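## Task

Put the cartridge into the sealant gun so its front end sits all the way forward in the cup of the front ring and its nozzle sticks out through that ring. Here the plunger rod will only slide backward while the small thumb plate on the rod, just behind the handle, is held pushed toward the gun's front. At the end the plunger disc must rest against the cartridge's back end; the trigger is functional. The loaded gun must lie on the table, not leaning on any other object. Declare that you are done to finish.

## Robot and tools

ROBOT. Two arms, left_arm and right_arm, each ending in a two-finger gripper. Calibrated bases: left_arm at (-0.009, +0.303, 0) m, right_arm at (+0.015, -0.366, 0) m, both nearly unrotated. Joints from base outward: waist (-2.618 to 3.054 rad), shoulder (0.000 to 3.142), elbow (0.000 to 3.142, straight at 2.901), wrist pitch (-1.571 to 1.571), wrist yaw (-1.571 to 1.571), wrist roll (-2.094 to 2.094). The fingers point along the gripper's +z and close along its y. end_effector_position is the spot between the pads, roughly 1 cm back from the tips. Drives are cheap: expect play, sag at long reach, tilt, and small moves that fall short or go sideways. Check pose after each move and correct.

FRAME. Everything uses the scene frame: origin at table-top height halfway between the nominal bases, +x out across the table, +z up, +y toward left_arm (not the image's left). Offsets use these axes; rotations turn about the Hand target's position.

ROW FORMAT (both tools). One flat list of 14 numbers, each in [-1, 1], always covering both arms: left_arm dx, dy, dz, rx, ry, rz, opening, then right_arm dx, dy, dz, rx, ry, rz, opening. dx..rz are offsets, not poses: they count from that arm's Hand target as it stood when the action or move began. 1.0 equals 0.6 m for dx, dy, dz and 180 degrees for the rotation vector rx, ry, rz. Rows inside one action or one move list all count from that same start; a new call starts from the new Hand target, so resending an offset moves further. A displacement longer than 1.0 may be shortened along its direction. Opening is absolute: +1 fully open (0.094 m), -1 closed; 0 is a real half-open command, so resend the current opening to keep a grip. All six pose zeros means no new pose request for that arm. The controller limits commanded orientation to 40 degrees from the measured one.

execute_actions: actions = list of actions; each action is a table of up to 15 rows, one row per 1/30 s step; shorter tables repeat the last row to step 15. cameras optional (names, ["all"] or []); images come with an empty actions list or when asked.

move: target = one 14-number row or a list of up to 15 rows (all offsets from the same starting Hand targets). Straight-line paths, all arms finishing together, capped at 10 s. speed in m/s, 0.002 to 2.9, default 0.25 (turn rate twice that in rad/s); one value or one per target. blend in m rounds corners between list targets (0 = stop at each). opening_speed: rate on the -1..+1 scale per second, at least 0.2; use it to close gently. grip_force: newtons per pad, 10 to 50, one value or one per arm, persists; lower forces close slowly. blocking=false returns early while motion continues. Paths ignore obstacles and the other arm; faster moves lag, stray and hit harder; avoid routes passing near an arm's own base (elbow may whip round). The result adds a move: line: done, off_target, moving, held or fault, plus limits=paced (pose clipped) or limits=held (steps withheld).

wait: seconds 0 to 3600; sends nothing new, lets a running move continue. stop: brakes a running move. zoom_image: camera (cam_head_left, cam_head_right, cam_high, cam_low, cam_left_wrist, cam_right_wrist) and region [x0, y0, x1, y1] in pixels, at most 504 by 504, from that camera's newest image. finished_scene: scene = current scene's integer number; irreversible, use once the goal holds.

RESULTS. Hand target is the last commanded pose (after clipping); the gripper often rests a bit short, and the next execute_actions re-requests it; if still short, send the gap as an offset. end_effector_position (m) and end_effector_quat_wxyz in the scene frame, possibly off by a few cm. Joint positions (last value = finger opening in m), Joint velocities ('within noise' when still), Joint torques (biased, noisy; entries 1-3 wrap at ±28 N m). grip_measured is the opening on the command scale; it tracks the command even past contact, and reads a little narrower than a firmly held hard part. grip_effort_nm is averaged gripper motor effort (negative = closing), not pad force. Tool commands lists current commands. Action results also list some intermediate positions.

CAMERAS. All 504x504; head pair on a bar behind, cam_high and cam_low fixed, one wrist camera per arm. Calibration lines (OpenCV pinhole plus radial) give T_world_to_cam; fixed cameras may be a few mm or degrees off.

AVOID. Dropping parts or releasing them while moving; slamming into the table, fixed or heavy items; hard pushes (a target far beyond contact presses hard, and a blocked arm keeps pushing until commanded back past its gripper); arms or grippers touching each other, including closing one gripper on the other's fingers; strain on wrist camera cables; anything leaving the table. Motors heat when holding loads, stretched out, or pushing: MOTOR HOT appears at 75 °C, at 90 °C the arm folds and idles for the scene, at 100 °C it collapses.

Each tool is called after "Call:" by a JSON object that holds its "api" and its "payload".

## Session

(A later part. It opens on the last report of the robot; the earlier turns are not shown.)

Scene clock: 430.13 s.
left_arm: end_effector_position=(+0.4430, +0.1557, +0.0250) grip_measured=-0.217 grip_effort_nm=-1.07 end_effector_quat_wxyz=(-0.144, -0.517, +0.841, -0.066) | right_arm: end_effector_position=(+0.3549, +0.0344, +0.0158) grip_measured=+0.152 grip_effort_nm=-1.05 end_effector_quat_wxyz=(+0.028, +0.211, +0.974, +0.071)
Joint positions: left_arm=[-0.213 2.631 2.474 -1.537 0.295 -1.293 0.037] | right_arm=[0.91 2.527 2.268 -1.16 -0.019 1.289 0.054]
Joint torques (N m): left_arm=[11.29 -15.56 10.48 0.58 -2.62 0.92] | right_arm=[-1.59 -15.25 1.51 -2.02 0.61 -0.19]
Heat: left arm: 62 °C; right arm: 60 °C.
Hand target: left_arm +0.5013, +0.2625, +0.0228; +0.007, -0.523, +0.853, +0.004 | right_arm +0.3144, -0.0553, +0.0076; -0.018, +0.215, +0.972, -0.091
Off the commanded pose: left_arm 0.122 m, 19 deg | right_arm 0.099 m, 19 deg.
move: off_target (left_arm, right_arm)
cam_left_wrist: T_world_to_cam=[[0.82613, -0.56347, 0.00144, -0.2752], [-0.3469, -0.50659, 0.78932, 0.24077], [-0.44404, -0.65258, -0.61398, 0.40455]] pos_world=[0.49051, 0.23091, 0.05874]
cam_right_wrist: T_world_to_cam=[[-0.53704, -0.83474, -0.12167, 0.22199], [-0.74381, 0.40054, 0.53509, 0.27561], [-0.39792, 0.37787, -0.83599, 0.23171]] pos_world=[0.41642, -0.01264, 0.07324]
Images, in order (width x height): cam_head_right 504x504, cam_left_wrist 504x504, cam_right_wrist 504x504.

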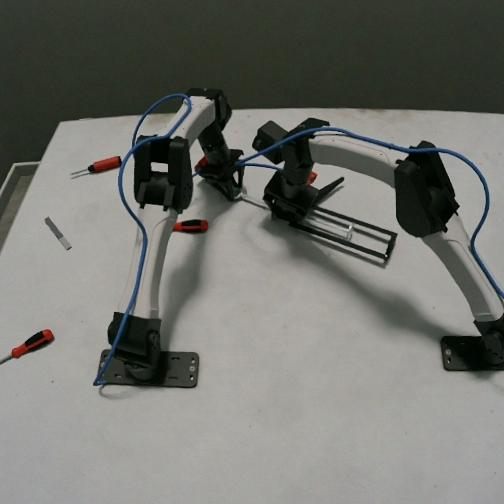

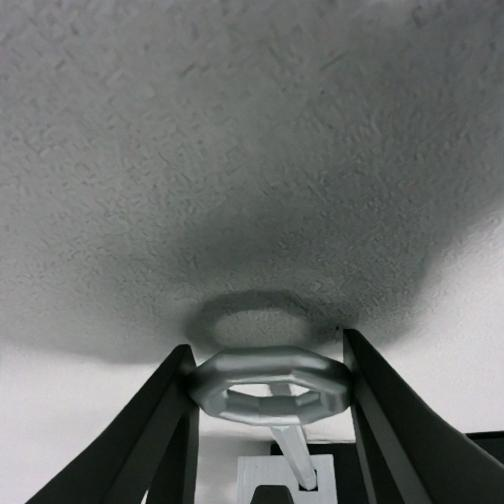

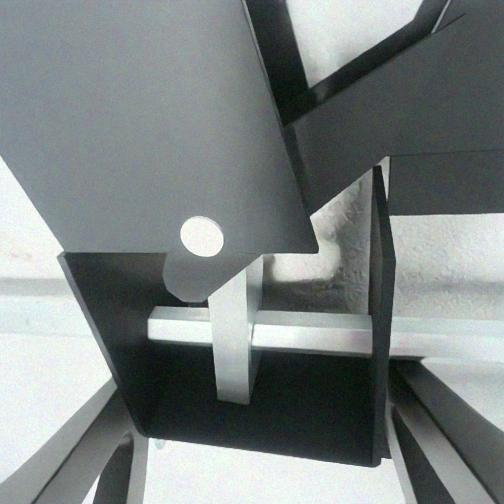

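Call:
{"api": "move", "payload": {"target": [[-0.085,-0.16,0,-0.074,0.0376,0,-0.4,0.06,0.145,0,0.06,-0.03,0,-0.1],[-0.085,-0.16,0,-0.074,0.0376,0,-0.4,0.06,0.145,0,0.03,-0.015,0,0.8]], "speed": 0.15, "cameras": ["cam_right_wrist","cam_head_right"]}}

Call:
{"api": "zoom_image", "payload": {"camera": "cam_right_wrist", "region": [0, 220, 280, 504]}}

Scene clock: 440.40 s.
left_arm: end_effector_position=(+0.4411, +0.1579, +0.0229) grip_measured=-0.217 grip_effort_nm=-1.07 end_effector_quat_wxyz=(-0.138, -0.521, +0.840, -0.068) | right_arm: end_effector_position=(+0.3547, +0.0434, +0.0164) grip_measured=+0.797 grip_effort_nm=0.12 end_effector_quat_wxyz=(+0.021, +0.207, +0.978, +0.032)
Joint positions: left_arm=[-0.212 2.586 2.384 -1.478 0.289 -1.301 0.037] | right_arm=[0.93 2.816 2.839 -1.519 0.007 1.297 0.084]
Joint torques (N m): left_arm=[-0.51 -16.21 3.47 0.47 -0.36 0.05] | right_arm=[0.54 -11.86 7.32 0.04 0.11 0.13]
Heat: left arm: 67 °C; right arm: 64 °C.
Hand target: left_arm +0.4503, +0.1665, +0.0228; -0.104, -0.519, +0.846, -0.064 | right_arm +0.3504, +0.0317, +0.0076; -0.005, +0.216, +0.976, -0.040
Off the commanded pose: left_arm 0.013 m, 4 deg | right_arm 0.015 m, 9 deg.
move: off_target (left_arm, right_arm); target 2's new opening was sent with right_arm's hand 0.016 m and 9 deg from that target
cam_right_wrist: T_world_to_cam=[[-0.53169, -0.84586, -0.04263, 0.22686], [-0.73163, 0.43336, 0.52623, 0.26588], [-0.42665, 0.31099, -0.84927, 0.24199]] pos_world=[0.41839, 0.00141, 0.07527]
Images, in order (width x height): cam_head_right 504x504, cam_right_wrist 504x504.

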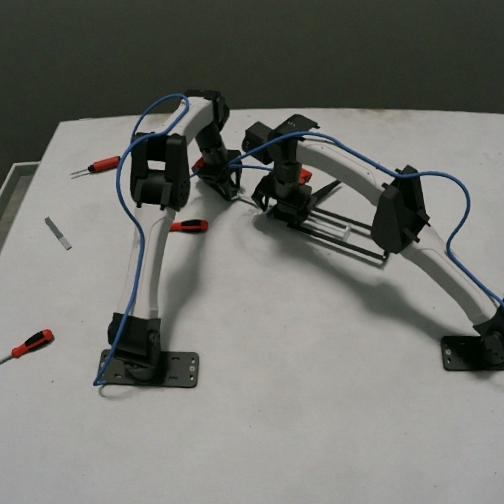

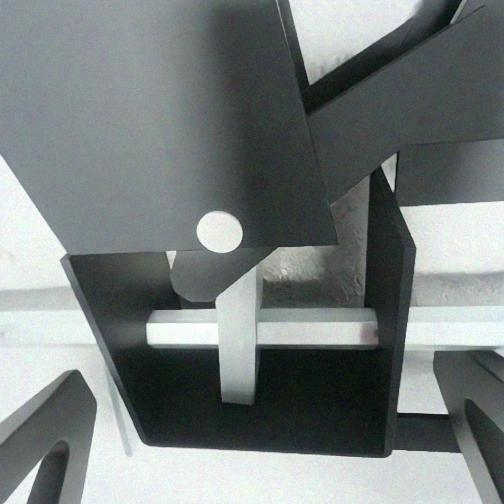

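Scaled by 1.775 from the camera's image (finer frame: 720x720).

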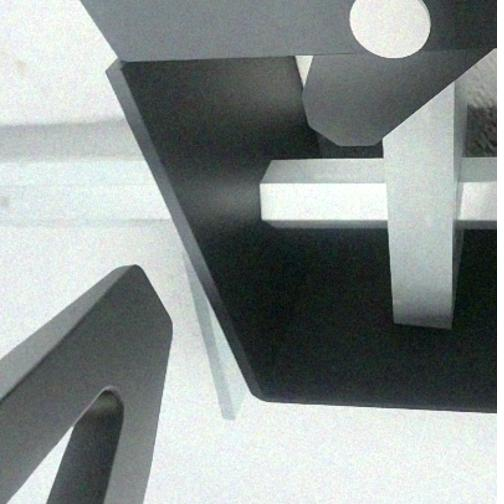

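Call:
{"api": "move", "payload": {"target": [[0,0,0,0,0,0,-0.4,0.006,0.006,0.05,-0.03,0.015,0.033,0.9],[0,0,0,0,0,0,-0.4,0.006,0.012,0.05,-0.03,0.015,0.033,0.9]], "speed": 0.1, "cameras": ["cam_right_wrist"]}}

Scene clock: 467.40 s.
left_arm: end_effector_position=(+0.4411, +0.1579, +0.0229) grip_measured=-0.217 grip_effort_nm=-1.07 end_effector_quat_wxyz=(-0.138, -0.521, +0.840, -0.068) | right_arm: end_effector_position=(+0.3480, +0.0371, +0.0164) grip_measured=+0.898 grip_effort_nm=0.10 end_effector_quat_wxyz=(+0.026, +0.173, +0.985, +0.008)
Joint positions: left_arm=[-0.212 2.586 2.384 -1.478 0.289 -1.301 0.037] | right_arm=[0.942 2.816 2.841 -1.557 0.038 1.24 0.089]
Joint torques (N m): left_arm=[-0.46 -16.23 3.43 0.47 -0.35 0.04] | right_arm=[0.95 -16.59 7.15 0.36 0.16 -0.15]
Heat: left arm: 76 °C; right arm: 60 °C. Fold the left arm in close to its base, or ease its load, before you think long.
Hand target: left_arm +0.4503, +0.1665, +0.0228; -0.104, -0.519, +0.846, -0.064 | right_arm +0.3540, +0.0389, +0.0376; -0.016, +0.164, +0.982, -0.091
Off the commanded pose: left_arm 0.013 m, 4 deg | right_arm 0.022 m, 12 deg.
MOTOR HOT: joint 2 (shoulder) of the left arm reports 76 °C; the controller's stop level is 90 °C. To cool a motor, set the load down, stop pushing, or move to a pose that needs little force.
elbow stopped short (right arm): the move would have taken joint 3 (elbow) straighter than the controller allows.
move: off_target (right_arm)
cam_right_wrist: T_world_to_cam=[[-0.47363, -0.88073, 0.00033, 0.19829], [-0.76106, 0.40946, 0.50313, 0.27528], [-0.44325, 0.23805, -0.86421, 0.24982]] pos_world=[0.41415, 0.00245, 0.07733]

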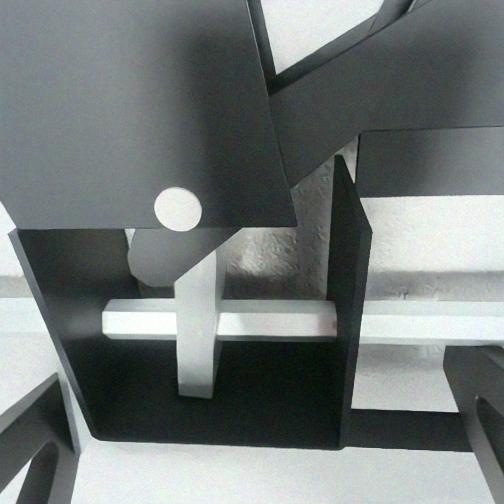

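Call:
{"api": "move", "payload": {"target": [[-0.015,-0.015,0,0,0,0,0.3,0,0,-0.035,0.015,-0.008,0,0.9],[-0.1,0.06,0.28,0,0,0,0.3,0,0,-0.035,0.015,-0.008,0,0.0],[-0.42,0.15,0.28,0,0,0,0.3,-0.055,-0.13,-0.035,0.015,-0.008,0,0.0]], "speed": 0.15, "cameras": ["cam_right_wrist","cam_head_right"]}}

Scene clock: 478.73 s.
left_arm: end_effector_position=(+0.2032, +0.2503, +0.1872) grip_measured=+0.298 grip_effort_nm=0.05 end_effector_quat_wxyz=(-0.071, -0.521, +0.845, -0.096) | right_arm: end_effector_position=(+0.3244, -0.0199, +0.0153) grip_measured=+0.120 grip_effort_nm=-1.05 end_effector_quat_wxyz=(+0.005, +0.159, +0.986, -0.041)
Joint positions: left_arm=[-0.058 1.382 1.371 -1.567 0.24 -1.158 0.061] | right_arm=[0.91 2.481 2.19 -1.344 0.052 1.182 0.053]
Joint torques (N m): left_arm=[0.46 -6.63 4.67 0.16 -0.13 0.14] | right_arm=[-0.98 -14.2 3.15 -0.09 0.01 -0.08]
Heat: left arm: 75 °C; right arm: 62 °C. Fold the left arm in close to its base, or ease its load, before you think long.
Hand target: left_arm +0.1983, +0.2565, +0.1908; -0.104, -0.519, +0.846, -0.064 | right_arm +0.3210, -0.0391, +0.0166; -0.007, +0.165, +0.984, -0.066
Off the commanded pose: left_arm 0.009 m, 5 deg | right_arm 0.020 m, 3 deg.
MOTOR HOT: still on. Joint 2 (shoulder) of the left arm reports 75 °C.
elbow stopped short (right arm): the move would have taken joint 3 (elbow) straighter than the controller allows.
joint sent to its limit (left arm) — joint 4 (wrist pitch), lower limit. The joint targets are off in position and orientation.
move: off_target (left_arm, right_arm); target 2's new opening was sent with right_arm's hand 0.006 m and 9 deg from that target
cam_right_wrist: T_world_to_cam=[[-0.44732, -0.88809, 0.10581, 0.12666], [-0.74312, 0.43489, 0.50857, 0.27579], [-0.49767, 0.14887, -0.85449, 0.2678]] pos_world=[0.39488, -0.04733, 0.07517]
Images, in order (width x height): cam_head_right 504x504, cam_right_wrist 504x504.

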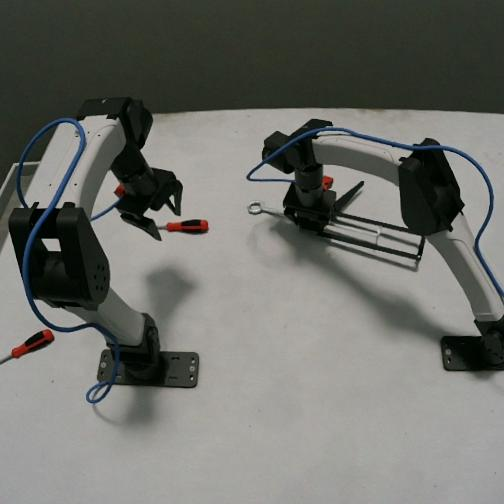

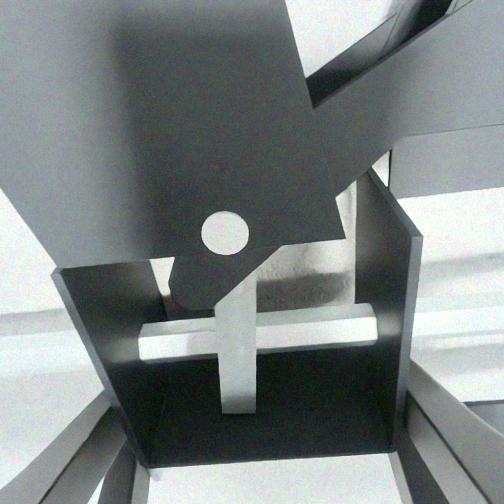

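Call:
{"api": "wait", "payload": {"seconds": 25}}

Call:
{"api": "move", "payload": {"target": [0.36,-0.22,-0.12,-0.03,0.015,0,0.2,0,0,0,0,0,0,0.0], "cameras": ["cam_left_wrist"]}}

Scene clock: 491.10 s.
left_arm: end_effector_position=(+0.2032, +0.2503, +0.1872) grip_measured=+0.298 grip_effort_nm=0.04 end_effector_quat_wxyz=(-0.071, -0.521, +0.845, -0.096) | right_arm: end_effector_position=(+0.3244, -0.0199, +0.0153) grip_measured=+0.120 grip_effort_nm=-1.05 end_effector_quat_wxyz=(+0.005, +0.159, +0.986, -0.041)
Joint positions: left_arm=[-0.058 1.382 1.371 -1.567 0.24 -1.158 0.061] | right_arm=[0.91 2.481 2.19 -1.344 0.052 1.182 0.053]
Joint torques (N m): left_arm=[0.4 -6.58 4.66 0.15 -0.14 0.13] | right_arm=[-0.99 -13.82 3.21 -0.09 0.09 -0.04]
Heat: left arm: 66 °C; right arm: 67 °C.
Hand target: left_arm +0.1983, +0.2565, +0.1908; -0.104, -0.519, +0.846, -0.064 | right_arm +0.3210, -0.0391, +0.0166; -0.007, +0.165, +0.984, -0.066
Tool commands: left_gripper/opening=+0.3 right_gripper/opening=+0.0
Off the commanded pose: left_arm 0.009 m, 5 deg | right_arm 0.020 m, 3 deg.
MOTOR HOT: cleared for the motors of the left arm.
wait: 10.00 of 25 s (the remaining seconds did not pass); at rest from the start

Scene clock: 493.60 s.
left_arm: end_effector_position=(+0.4116, +0.1296, +0.1087) grip_measured=+0.202 grip_effort_nm=-0.13 end_effector_quat_wxyz=(-0.124, -0.513, +0.843, -0.099) | right_arm: end_effector_position=(+0.3244, -0.0199, +0.0153) grip_measured=+0.120 grip_effort_nm=-1.05 end_effector_quat_wxyz=(+0.005, +0.159, +0.986, -0.041)
Joint positions: left_arm=[-0.276 2.378 2.344 -1.563 0.318 -1.361 0.056] | right_arm=[0.91 2.481 2.19 -1.344 0.052 1.182 0.053]
Joint torques (N m): left_arm=[-0.69 -13.19 9.07 0.04 0.33 -0.12] | right_arm=[-0.76 -14.06 3.29 -0.08 0.06 -0.09]
Heat: left arm: 66 °C; right arm: 68 °C.
Hand target: left_arm +0.4143, +0.1245, +0.1188; -0.148, -0.515, +0.840, -0.091 | right_arm +0.3210, -0.0391, +0.0166; -0.007, +0.165, +0.984, -0.066
Off the commanded pose: left_arm 0.012 m, 3 deg | right_arm 0.020 m, 3 deg.
joint sent to its limit (left arm) — joint 4 (wrist pitch), lower limit. The joint targets are off in position and orientation.
move: off_target (left_arm)
cam_left_wrist: T_world_to_cam=[[0.82505, -0.55949, 0.07913, -0.27262], [-0.40013, -0.4796, 0.78095, 0.16983], [-0.39898, -0.67598, -0.61956, 0.41001]] pos_world=[0.45647, 0.20608, 0.14297]

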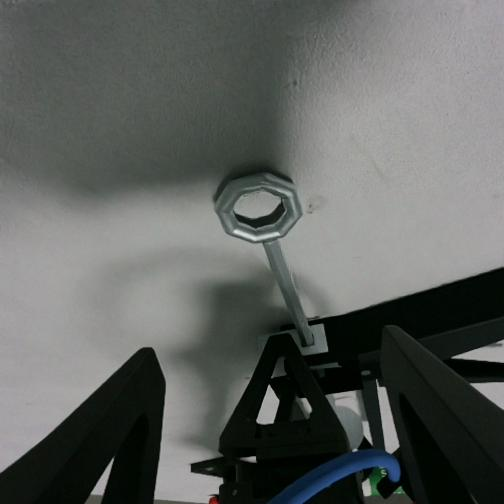

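Call:
{"api": "move", "payload": {"target": [[-0.0138,-0.046,-0.09,0,0,0.033,0.2,0,0,0,0,0,0,0.0],[-0.0138,-0.046,-0.14,0,0,0.033,0.2,0,0,0,0,0,0,0.0]], "speed": 0.15, "cameras": ["cam_left_wrist"]}}

Scene clock: 503.47 s.
left_arm: end_effector_position=(+0.4024, +0.1016, +0.0299) grip_measured=+0.202 grip_effort_nm=-0.12 end_effector_quat_wxyz=(-0.141, -0.551, +0.818, -0.081) | right_arm: end_effector_position=(+0.3244, -0.0199, +0.0153) grip_measured=+0.120 grip_effort_nm=-1.05 end_effector_quat_wxyz=(+0.005, +0.159, +0.986, -0.041)
Joint positions: left_arm=[-0.339 2.391 2.052 -1.273 0.324 -1.514 0.056] | right_arm=[0.91 2.481 2.19 -1.344 0.052 1.182 0.053]
Joint torques (N m): left_arm=[-0.38 -14.65 4.71 0.39 0.32 -0.12] | right_arm=[-0.83 -14.12 3.14 -0.09 0.03 -0.04]
Heat: left arm: 66 °C; right arm: 70 °C.
Hand target: left_arm +0.4060, +0.0969, +0.0348; -0.143, -0.557, +0.812, -0.099 | right_arm +0.3210, -0.0391, +0.0166; -0.007, +0.165, +0.984, -0.066
Off the commanded pose: left_arm 0.008 m, 2 deg | right_arm 0.020 m, 3 deg.
move: done
cam_left_wrist: T_world_to_cam=[[0.8715, -0.49007, 0.01789, -0.29835], [-0.31041, -0.52304, 0.79377, 0.18218], [-0.37965, -0.69732, -0.60795, 0.33261]] pos_world=[0.44284, 0.18101, 0.06294]

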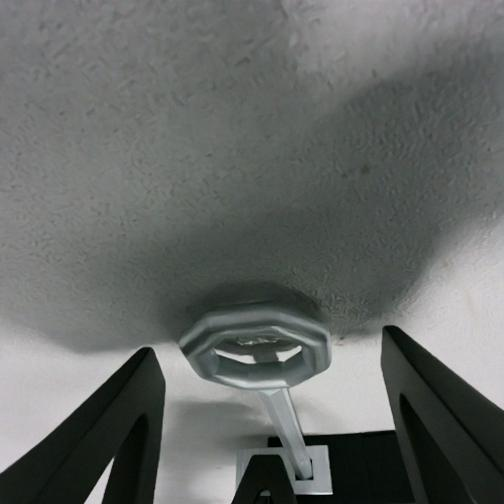

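Call:
{"api": "move", "payload": {"target": [[-0.006,0.003,-0.009,0,0,0,0.2,0,0,0,0,0,0,0.0],[-0.006,0.003,-0.009,0,0,0,-0.4,0,0,0,0,0,0,0.0],[0.035,0.103,-0.009,0.04,-0.02,0,-0.4,0,0,0,0,0,0,0.0]], "speed": 0.06, "cameras": ["cam_left_wrist","cam_head_right","cam_right_wrist"]}}

Call:
{"api": "zoom_image", "payload": {"camera": "cam_head_right", "region": [230, 160, 430, 290]}}

Scene clock: 512.63 s.
left_arm: end_effector_position=(+0.4069, +0.1216, +0.0227) grip_measured=-0.223 grip_effort_nm=-1.07 end_effector_quat_wxyz=(-0.150, -0.561, +0.809, -0.089) | right_arm: end_effector_position=(+0.3265, -0.0182, +0.0152) grip_measured=+0.120 grip_effort_nm=-1.05 end_effector_quat_wxyz=(+0.007, +0.158, +0.987, -0.036)
Joint positions: left_arm=[-0.286 2.387 2.01 -1.247 0.347 -1.485 0.037] | right_arm=[0.908 2.481 2.19 -1.333 0.05 1.179 0.053]
Joint torques (N m): left_arm=[3.12 -15.43 7.71 0.07 -1.09 0.45] | right_arm=[-0.69 -13.91 3.26 -0.16 0.01 0.02]
Heat: left arm: 66 °C; right arm: 72 °C.
Hand target: left_arm +0.4270, +0.1587, +0.0294; -0.083, -0.562, +0.820, -0.065 | right_arm +0.3210, -0.0391, +0.0166; -0.007, +0.165, +0.984, -0.066
Off the commanded pose: left_arm 0.043 m, 8 deg | right_arm 0.022 m, 4 deg.
move: off_target (left_arm)
cam_left_wrist: T_world_to_cam=[[0.88473, -0.46568, 0.0198, -0.30077], [-0.28828, -0.51331, 0.80834, 0.18932], [-0.36626, -0.72087, -0.58839, 0.34092]] pos_world=[0.44555, 0.20287, 0.05352]
cam_right_wrist: T_world_to_cam=[[-0.44662, -0.88965, 0.09514, 0.12906], [-0.7466, 0.42916, 0.50834, 0.27775], [-0.49308, 0.156, -0.85589, 0.26703]] pos_world=[0.39667, -0.04604, 0.07508]
Images, in order (width x height): cam_head_right 504x504, cam_left_wrist 504x504, cam_right_wrist 504x504.

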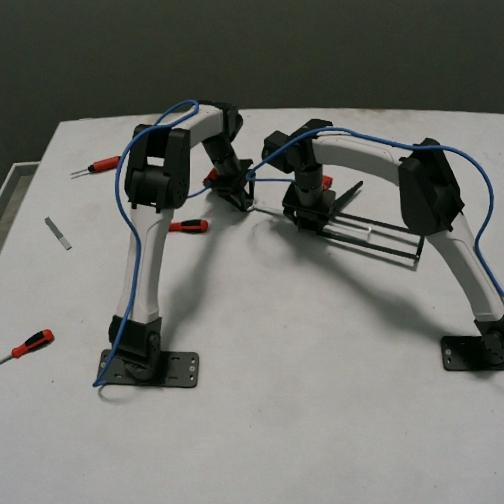

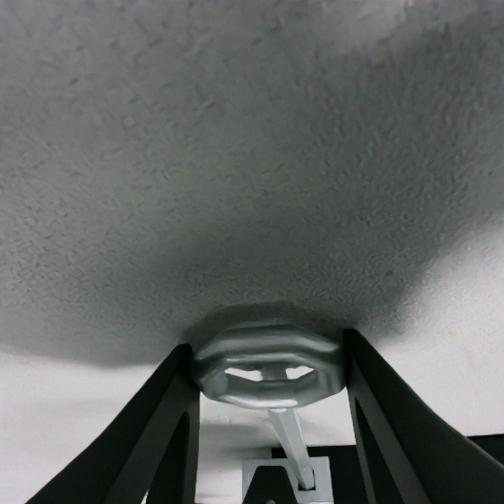

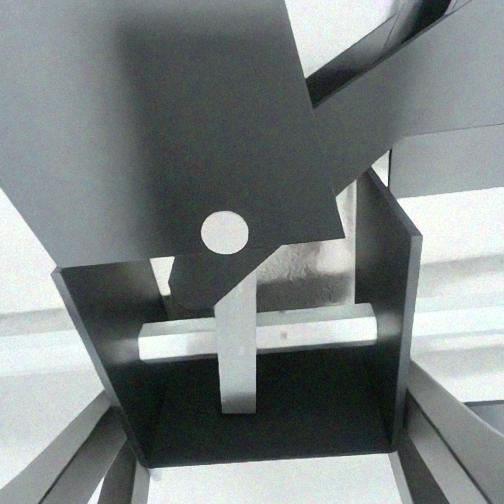

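Scaled by 2.520 from the camera's image (finer frame: 720x720).

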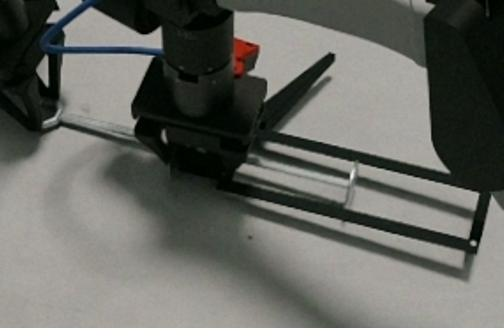

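Call:
{"api": "move", "payload": {"target": [0.04,0.11,0,0.02,-0.01,0,-0.4,0,0,0,0,0,0,0.0], "speed": 0.06, "cameras": ["cam_left_wrist","cam_head_right","cam_right_wrist"]}}

Call:
{"api": "zoom_image", "payload": {"camera": "cam_head_right", "region": [230, 160, 430, 290]}}

Scene clock: 518.13 s.
left_arm: end_effector_position=(+0.4247, +0.1737, +0.0227) grip_measured=-0.223 grip_effort_nm=-1.07 end_effector_quat_wxyz=(-0.129, -0.566, +0.810, -0.079) | right_arm: end_effector_position=(+0.3275, -0.0150, +0.0149) grip_measured=+0.120 grip_effort_nm=-1.05 end_effector_quat_wxyz=(+0.007, +0.154, +0.988, -0.029)
Joint positions: left_arm=[-0.183 2.407 2.056 -1.291 0.295 -1.387 0.037] | right_arm=[0.908 2.481 2.19 -1.321 0.042 1.169 0.053]
Joint torques (N m): left_arm=[5.15 -14.19 9.83 0.13 -1.29 0.72] | right_arm=[-0.72 -13.79 3.7 -0.31 0.12 0.05]
Heat: left arm: 66 °C; right arm: 72 °C.
Hand target: left_arm +0.4510, +0.2247, +0.0294; -0.052, -0.563, +0.823, -0.048 | right_arm +0.3210, -0.0391, +0.0166; -0.007, +0.165, +0.984, -0.066
Off the commanded pose: left_arm 0.058 m, 10 deg | right_arm 0.025 m, 5 deg.
move: off_target (left_arm)
cam_left_wrist: T_world_to_cam=[[0.88729, -0.46076, 0.02055, -0.29417], [-0.30296, -0.54866, 0.77922, 0.23413], [-0.34776, -0.69762, -0.62641, 0.37395]] pos_world=[0.46199, 0.25379, 0.05786]
cam_right_wrist: T_world_to_cam=[[-0.43887, -0.89483, 0.08171, 0.12987], [-0.75116, 0.41526, 0.51314, 0.27844], [-0.49311, 0.16383, -0.8544, 0.26693]] pos_world=[0.39777, -0.04314, 0.07457]
Images, in order (width x height): cam_head_right 504x504, cam_left_wrist 504x504, cam_right_wrist 504x504.

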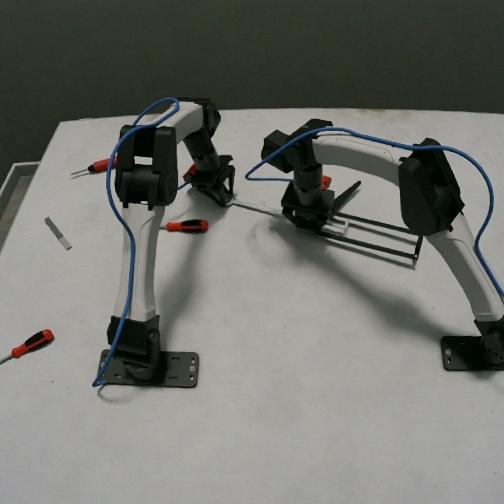

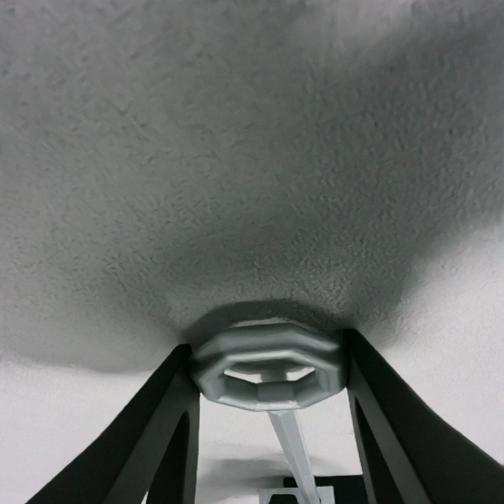

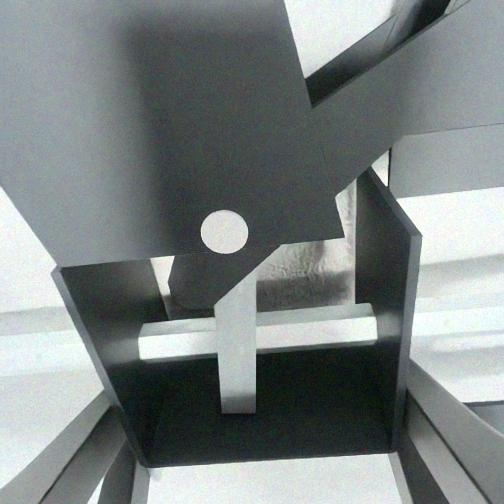

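Scaled by 2.520 from the camera's image (finer frame: 720x720).

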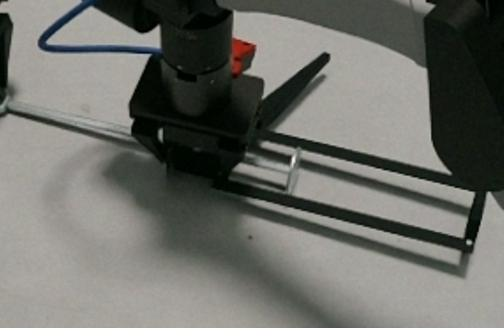

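Call:
{"api": "move", "payload": {"target": [0.022,0.055,0,0.01,-0.005,0,-0.4,0,0,0,0,0,0,0.0], "speed": 0.06, "cameras": ["cam_left_wrist","cam_head_right","cam_right_wrist"]}}

Call:
{"api": "zoom_image", "payload": {"camera": "cam_head_right", "region": [230, 160, 430, 290]}}

Scene clock: 522.53 s.
left_arm: end_effector_position=(+0.4341, +0.1982, +0.0242) grip_measured=-0.223 grip_effort_nm=-1.07 end_effector_quat_wxyz=(-0.131, -0.566, +0.810, -0.081) | right_arm: end_effector_position=(+0.3271, -0.0143, +0.0163) grip_measured=+0.120 grip_effort_nm=-1.05 end_effector_quat_wxyz=(+0.008, +0.153, +0.988, -0.027)
Joint positions: left_arm=[-0.126 2.443 2.126 -1.343 0.295 -1.327 0.037] | right_arm=[0.91 2.478 2.19 -1.321 0.042 1.169 0.053]
Joint torques (N m): left_arm=[5.56 -14.63 10.28 0.31 -1.58 0.71] | right_arm=[-0.76 -13.6 3.51 -0.29 0.12 0.07]
Heat: left arm: 67 °C; right arm: 72 °C.
Hand target: left_arm +0.4642, +0.2577, +0.0294; -0.037, -0.563, +0.824, -0.040 | right_arm +0.3210, -0.0391, +0.0166; -0.007, +0.165, +0.984, -0.066
Off the commanded pose: left_arm 0.067 m, 12 deg | right_arm 0.026 m, 5 deg.
move: off_target (left_arm)
cam_left_wrist: T_world_to_cam=[[0.88721, -0.46089, 0.02106, -0.29125], [-0.30179, -0.54522, 0.78208, 0.24798], [-0.34897, -0.70023, -0.62282, 0.3962]] pos_world=[0.4715, 0.2784, 0.05896]
cam_right_wrist: T_world_to_cam=[[-0.4377, -0.89566, 0.07883, 0.12992], [-0.75276, 0.41298, 0.51264, 0.27765], [-0.49171, 0.16504, -0.85498, 0.26744]] pos_world=[0.39737, -0.04244, 0.07607]
Images, in order (width x height): cam_head_right 504x504, cam_left_wrist 504x504, cam_right_wrist 504x504.

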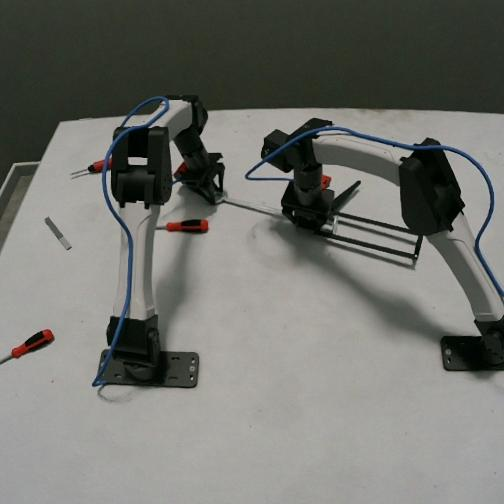

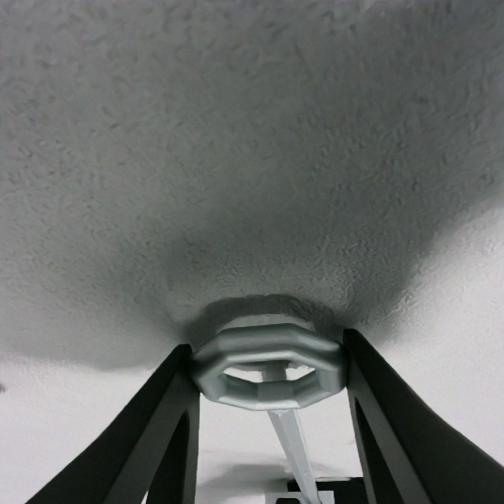

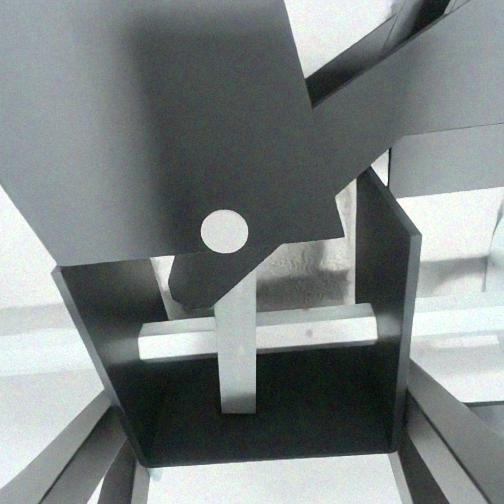

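Scaled by 2.520 from the camera's image (finer frame: 720x720).

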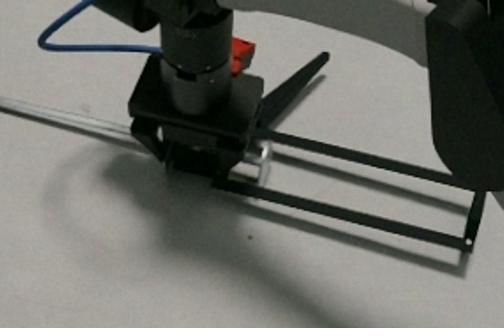

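Call:
{"api": "move", "payload": {"target": [[-0.03,-0.05,0,-0.03,0.015,0,-0.4,0,0,0,0,0,0,0.0],[-0.03,-0.05,0,-0.03,0.015,0,0.3,0,0.01,0,0,0,0,1],[-0.1,-0.0,0.2,0,0,0,0.3,0,0.01,0.09,0,0,0,1],[-0.4,0.0,0.28,0,0,0,0.3,-0.017,-0.028,0.09,0,0,0,1]], "speed": 0.15, "cameras": ["cam_head_right","cam_right_wrist"]}}

Scene clock: 534.20 s.
left_arm: end_effector_position=(+0.2310, +0.2551, +0.1922) grip_measured=+0.298 grip_effort_nm=0.05 end_effector_quat_wxyz=(-0.038, -0.561, +0.825, -0.057) | right_arm: end_effector_position=(+0.3008, -0.0556, +0.0539) grip_measured=+0.998 grip_effort_nm=0.10 end_effector_quat_wxyz=(-0.029, +0.159, +0.983, -0.089)
Joint positions: left_arm=[-0.106 1.476 1.485 -1.564 0.136 -1.296 0.061] | right_arm=[0.894 2.401 2.185 -1.537 0.045 1.171 0.094]
Joint torques (N m): left_arm=[-0.9 -7.86 4.74 0.15 -0.2 -0.11] | right_arm=[-0.4 -16.21 4.16 0.28 0.11 -0.01]
Heat: left arm: 66 °C; right arm: 69 °C.
Hand target: left_arm +0.2242, +0.2577, +0.1974; -0.037, -0.563, +0.824, -0.040 | right_arm +0.3108, -0.0559, +0.0706; -0.007, +0.165, +0.984, -0.066
Off the commanded pose: left_arm 0.009 m, 2 deg | right_arm 0.019 m, 4 deg.
joint sent to its limit (left arm) — joint 4 (wrist pitch), lower limit. The joint targets are off in position, not in orientation.
move: off_target (right_arm); target 2's new opening was sent with left_arm's hand 0.033 m and 6 deg from that target
cam_right_wrist: T_world_to_cam=[[-0.43859, -0.87203, 0.21728, 0.07254], [-0.69715, 0.4827, 0.53008, 0.24192], [-0.56712, 0.08101, -0.81964, 0.30955]] pos_world=[0.37602, -0.0786, 0.10972]

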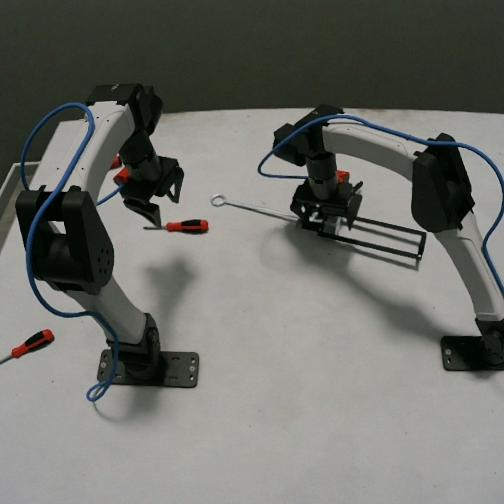

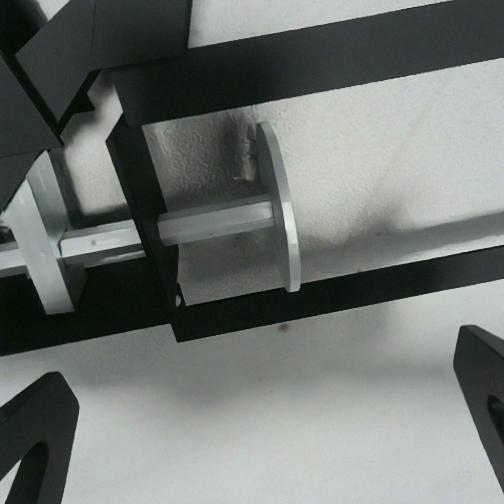

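Call:
{"api": "move", "payload": {"target": [0,0,0,0,0,0,0.3,0.043,0.035,0,0.02,-0.01,0,1], "speed": 0.1, "cameras": ["cam_head_right","cam_right_wrist","cam_low"]}}

Call:
{"api": "zoom_image", "payload": {"camera": "cam_head_right", "region": [270, 170, 370, 250]}}

Call:
{"api": "zoom_image", "payload": {"camera": "cam_low", "region": [200, 240, 350, 340]}}

Scene clock: 545.87 s.
left_arm: end_effector_position=(+0.2310, +0.2551, +0.1922) grip_measured=+0.298 grip_effort_nm=0.05 end_effector_quat_wxyz=(-0.038, -0.561, +0.825, -0.057) | right_arm: end_effector_position=(+0.3305, -0.0420, +0.0665) grip_measured=+0.998 grip_effort_nm=0.10 end_effector_quat_wxyz=(-0.004, +0.169, +0.984, -0.047)
Joint positions: left_arm=[-0.106 1.476 1.485 -1.564 0.136 -1.296 0.061] | right_arm=[0.865 2.446 2.328 -1.536 0.045 1.159 0.094]
Joint torques (N m): left_arm=[-0.88 -7.88 4.63 0.16 -0.2 -0.12] | right_arm=[-0.38 -11.36 8.12 0.31 -0.08 -0.08]
Heat: left arm: 62 °C; right arm: 72 °C.
Hand target: left_arm +0.2242, +0.2577, +0.1974; -0.037, -0.563, +0.824, -0.040 | right_arm +0.3366, -0.0349, +0.0706; +0.003, +0.166, +0.986, -0.032
Off the commanded pose: left_arm 0.009 m, 2 deg | right_arm 0.010 m, 2 deg.
joint sent to its limit (left arm) — joint 4 (wrist pitch), lower limit. The joint targets are off in position, not in orientation.
move: done
cam_right_wrist: T_world_to_cam=[[-0.46459, -0.877, 0.12263, 0.10947], [-0.72362, 0.4558, 0.51828, 0.2577], [-0.51043, 0.15205, -0.84637, 0.32163]] pos_world=[0.4015, -0.07036, 0.12523]
Images, in order (width x height): cam_head_right 504x504, cam_low 504x504, cam_right_wrist 504x504.

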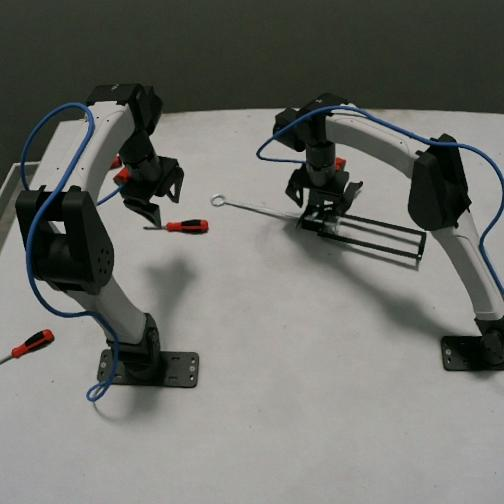

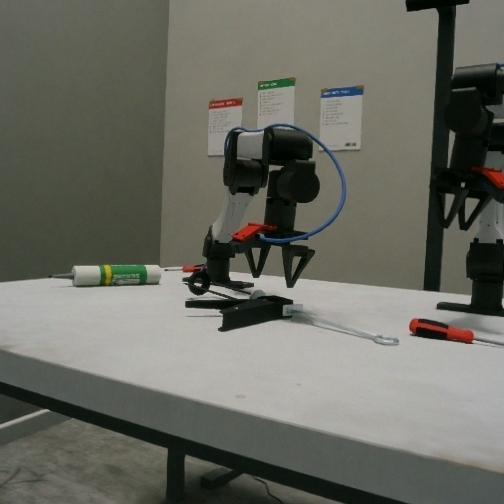

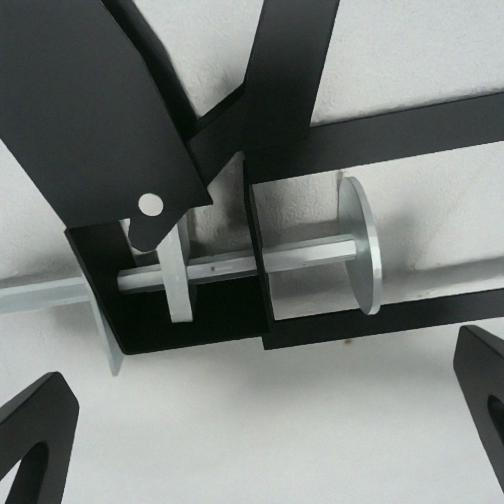

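Scaled by 5.040 from the camera's image (finer frame: 720x720).

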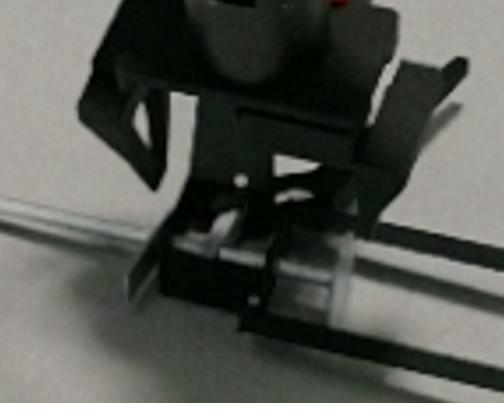

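Scaled by 3.360 from the camera's image (finer frame: 720x720).

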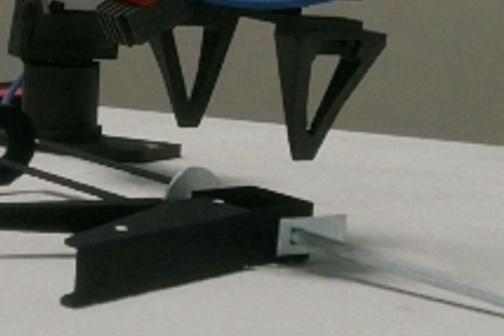

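Call:
{"api": "move", "payload": {"target": [[0,0,0,0,0,0,0.3,-0.008,0.013,0,0,0,0,1],[0,0,0,0,0,0,0.3,-0.008,0.013,-0.07,0,0,0,1]], "speed": 0.08, "cameras": ["cam_head_right","cam_right_wrist","cam_low"]}}

Call:
{"api": "zoom_image", "payload": {"camera": "cam_head_right", "region": [270, 170, 370, 250]}}

Call:
{"api": "zoom_image", "payload": {"camera": "cam_low", "region": [200, 240, 350, 340]}}

Scene clock: 554.97 s.
left_arm: end_effector_position=(+0.2310, +0.2551, +0.1922) grip_measured=+0.298 grip_effort_nm=0.05 end_effector_quat_wxyz=(-0.038, -0.561, +0.825, -0.057) | right_arm: end_effector_position=(+0.3283, -0.0391, +0.0353) grip_measured=+0.998 grip_effort_nm=0.10 end_effector_quat_wxyz=(-0.009, +0.166, +0.985, -0.051)
Joint positions: left_arm=[-0.106 1.476 1.485 -1.564 0.136 -1.296 0.061] | right_arm=[0.871 2.458 2.225 -1.434 0.041 1.159 0.094]
Joint torques (N m): left_arm=[-0.9 -7.9 4.74 0.14 -0.2 -0.13] | right_arm=[0.88 -12.75 3.22 0.85 -0.01 0.11]
Heat: left arm: 60 °C; right arm: 70 °C.
Hand target: left_arm +0.2242, +0.2577, +0.1974; -0.037, -0.563, +0.824, -0.040 | right_arm +0.3318, -0.0271, +0.0286; +0.003, +0.166, +0.986, -0.032
Off the commanded pose: left_arm 0.009 m, 2 deg | right_arm 0.014 m, 3 deg.
joint sent to its limit (left arm) — joint 4 (wrist pitch), lower limit. The joint targets are off in position, not in orientation.
move: off_target (right_arm)
cam_right_wrist: T_world_to_cam=[[-0.45797, -0.87872, 0.13462, 0.11209], [-0.71957, 0.45534, 0.5243, 0.26945], [-0.52201, 0.14324, -0.84083, 0.29694]] pos_world=[0.40022, -0.06674, 0.09331]
Images, in order (width x height): cam_head_right 504x504, cam_low 504x504, cam_right_wrist 504x504.

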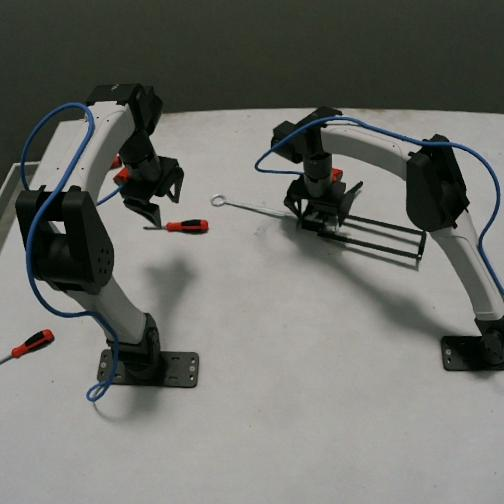

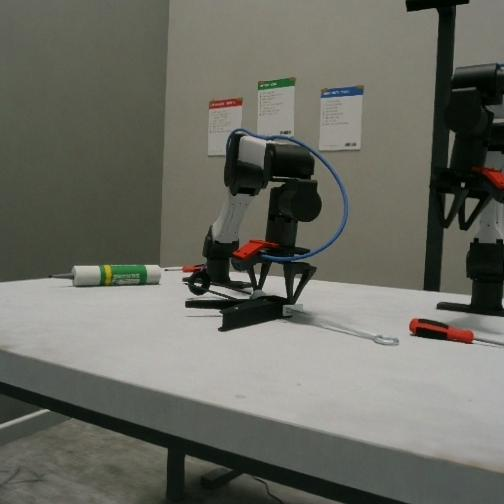

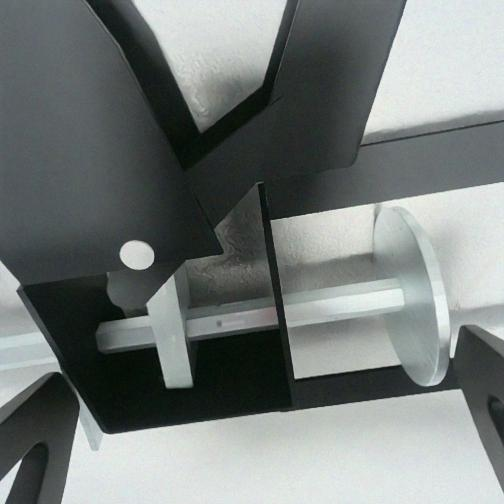

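Scaled by 5.040 from the camera's image (finer frame: 720x720).

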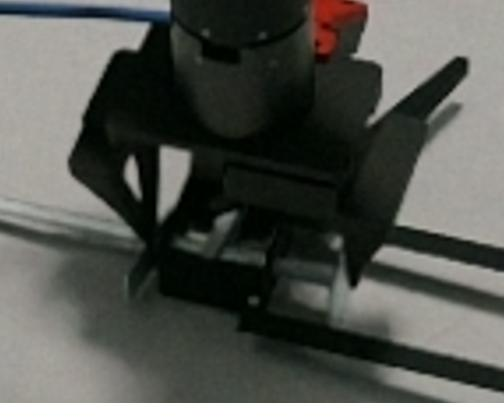

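Scaled by 3.360 from the camera's image (finer frame: 720x720).

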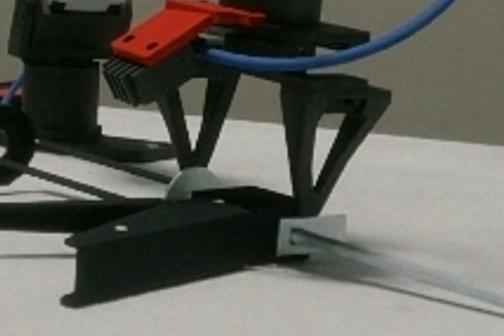

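Call:
{"api": "move", "payload": {"target": [[0,0,0,0,0,0,0.3,0.002,0.0,-0.034,0,0,0,1]], "speed": 0.08, "cameras": ["cam_head_right","cam_right_wrist","cam_low"]}}

Call:
{"api": "zoom_image", "payload": {"camera": "cam_head_right", "region": [270, 170, 370, 250]}}

Call:
{"api": "zoom_image", "payload": {"camera": "cam_low", "region": [200, 240, 350, 340]}}

Scene clock: 560.63 s.
left_arm: end_effector_position=(+0.2310, +0.2551, +0.1922) grip_measured=+0.298 grip_effort_nm=0.05 end_effector_quat_wxyz=(-0.038, -0.561, +0.825, -0.057) | right_arm: end_effector_position=(+0.3280, -0.0391, +0.0332) grip_measured=+0.998 grip_effort_nm=0.10 end_effector_quat_wxyz=(-0.004, +0.167, +0.985, -0.042)
Joint positions: left_arm=[-0.106 1.476 1.485 -1.564 0.136 -1.296 0.061] | right_arm=[0.871 2.426 2.161 -1.381 0.039 1.159 0.094]
Joint torques (N m): left_arm=[-0.91 -7.87 4.71 0.16 -0.17 -0.12] | right_arm=[0.53 -9.2 2.43 1.19 0 0.13]
Heat: left arm: 59 °C; right arm: 69 °C.
Hand target: left_arm +0.2242, +0.2577, +0.1974; -0.037, -0.563, +0.824, -0.040 | right_arm +0.3330, -0.0271, +0.0082; +0.003, +0.166, +0.986, -0.032
Off the commanded pose: left_arm 0.009 m, 2 deg | right_arm 0.028 m, 1 deg.
joint sent to its limit (left arm) — joint 4 (wrist pitch), lower limit. The joint targets are off in position, not in orientation.
move: off_target (right_arm)
cam_right_wrist: T_world_to_cam=[[-0.45976, -0.88074, 0.11368, 0.11347], [-0.72653, 0.44666, 0.52216, 0.27228], [-0.51066, 0.15748, -0.84523, 0.29199]] pos_world=[0.3991, -0.06767, 0.09173]
Images, in order (width x height): cam_head_right 504x504, cam_low 504x504, cam_right_wrist 504x504.

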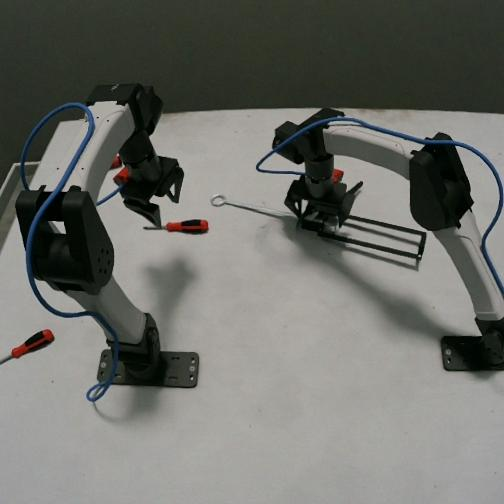

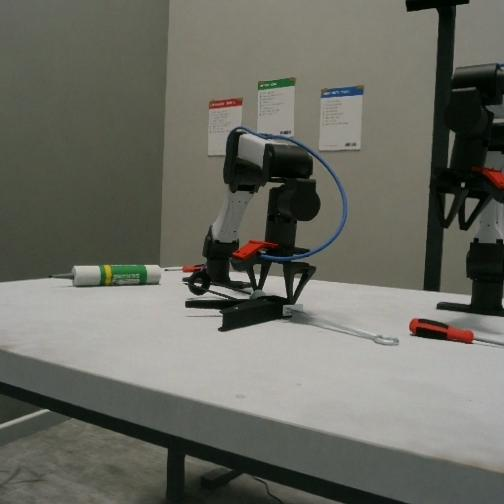

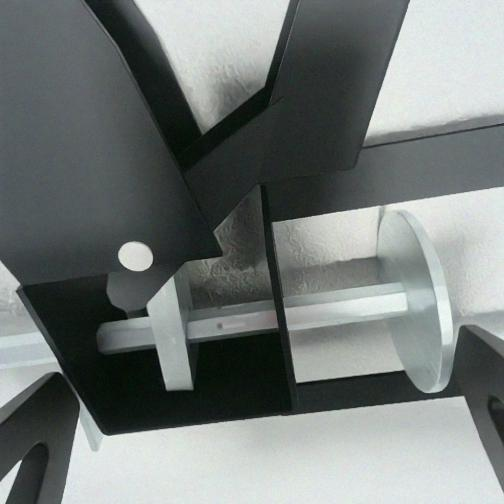

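Scaled by 5.040 from the camera's image (finer frame: 720x720).

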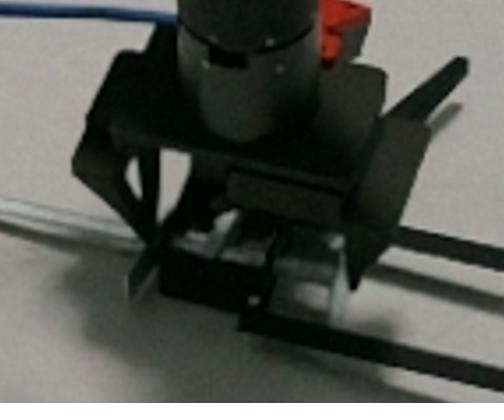

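Scaled by 3.360 from the camera's image (finer frame: 720x720).

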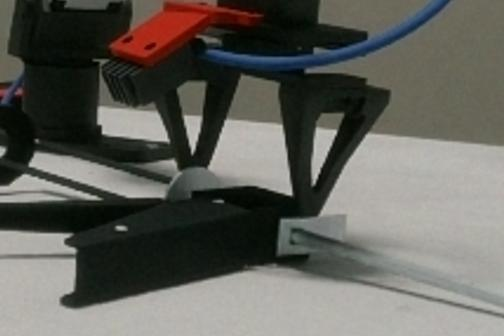

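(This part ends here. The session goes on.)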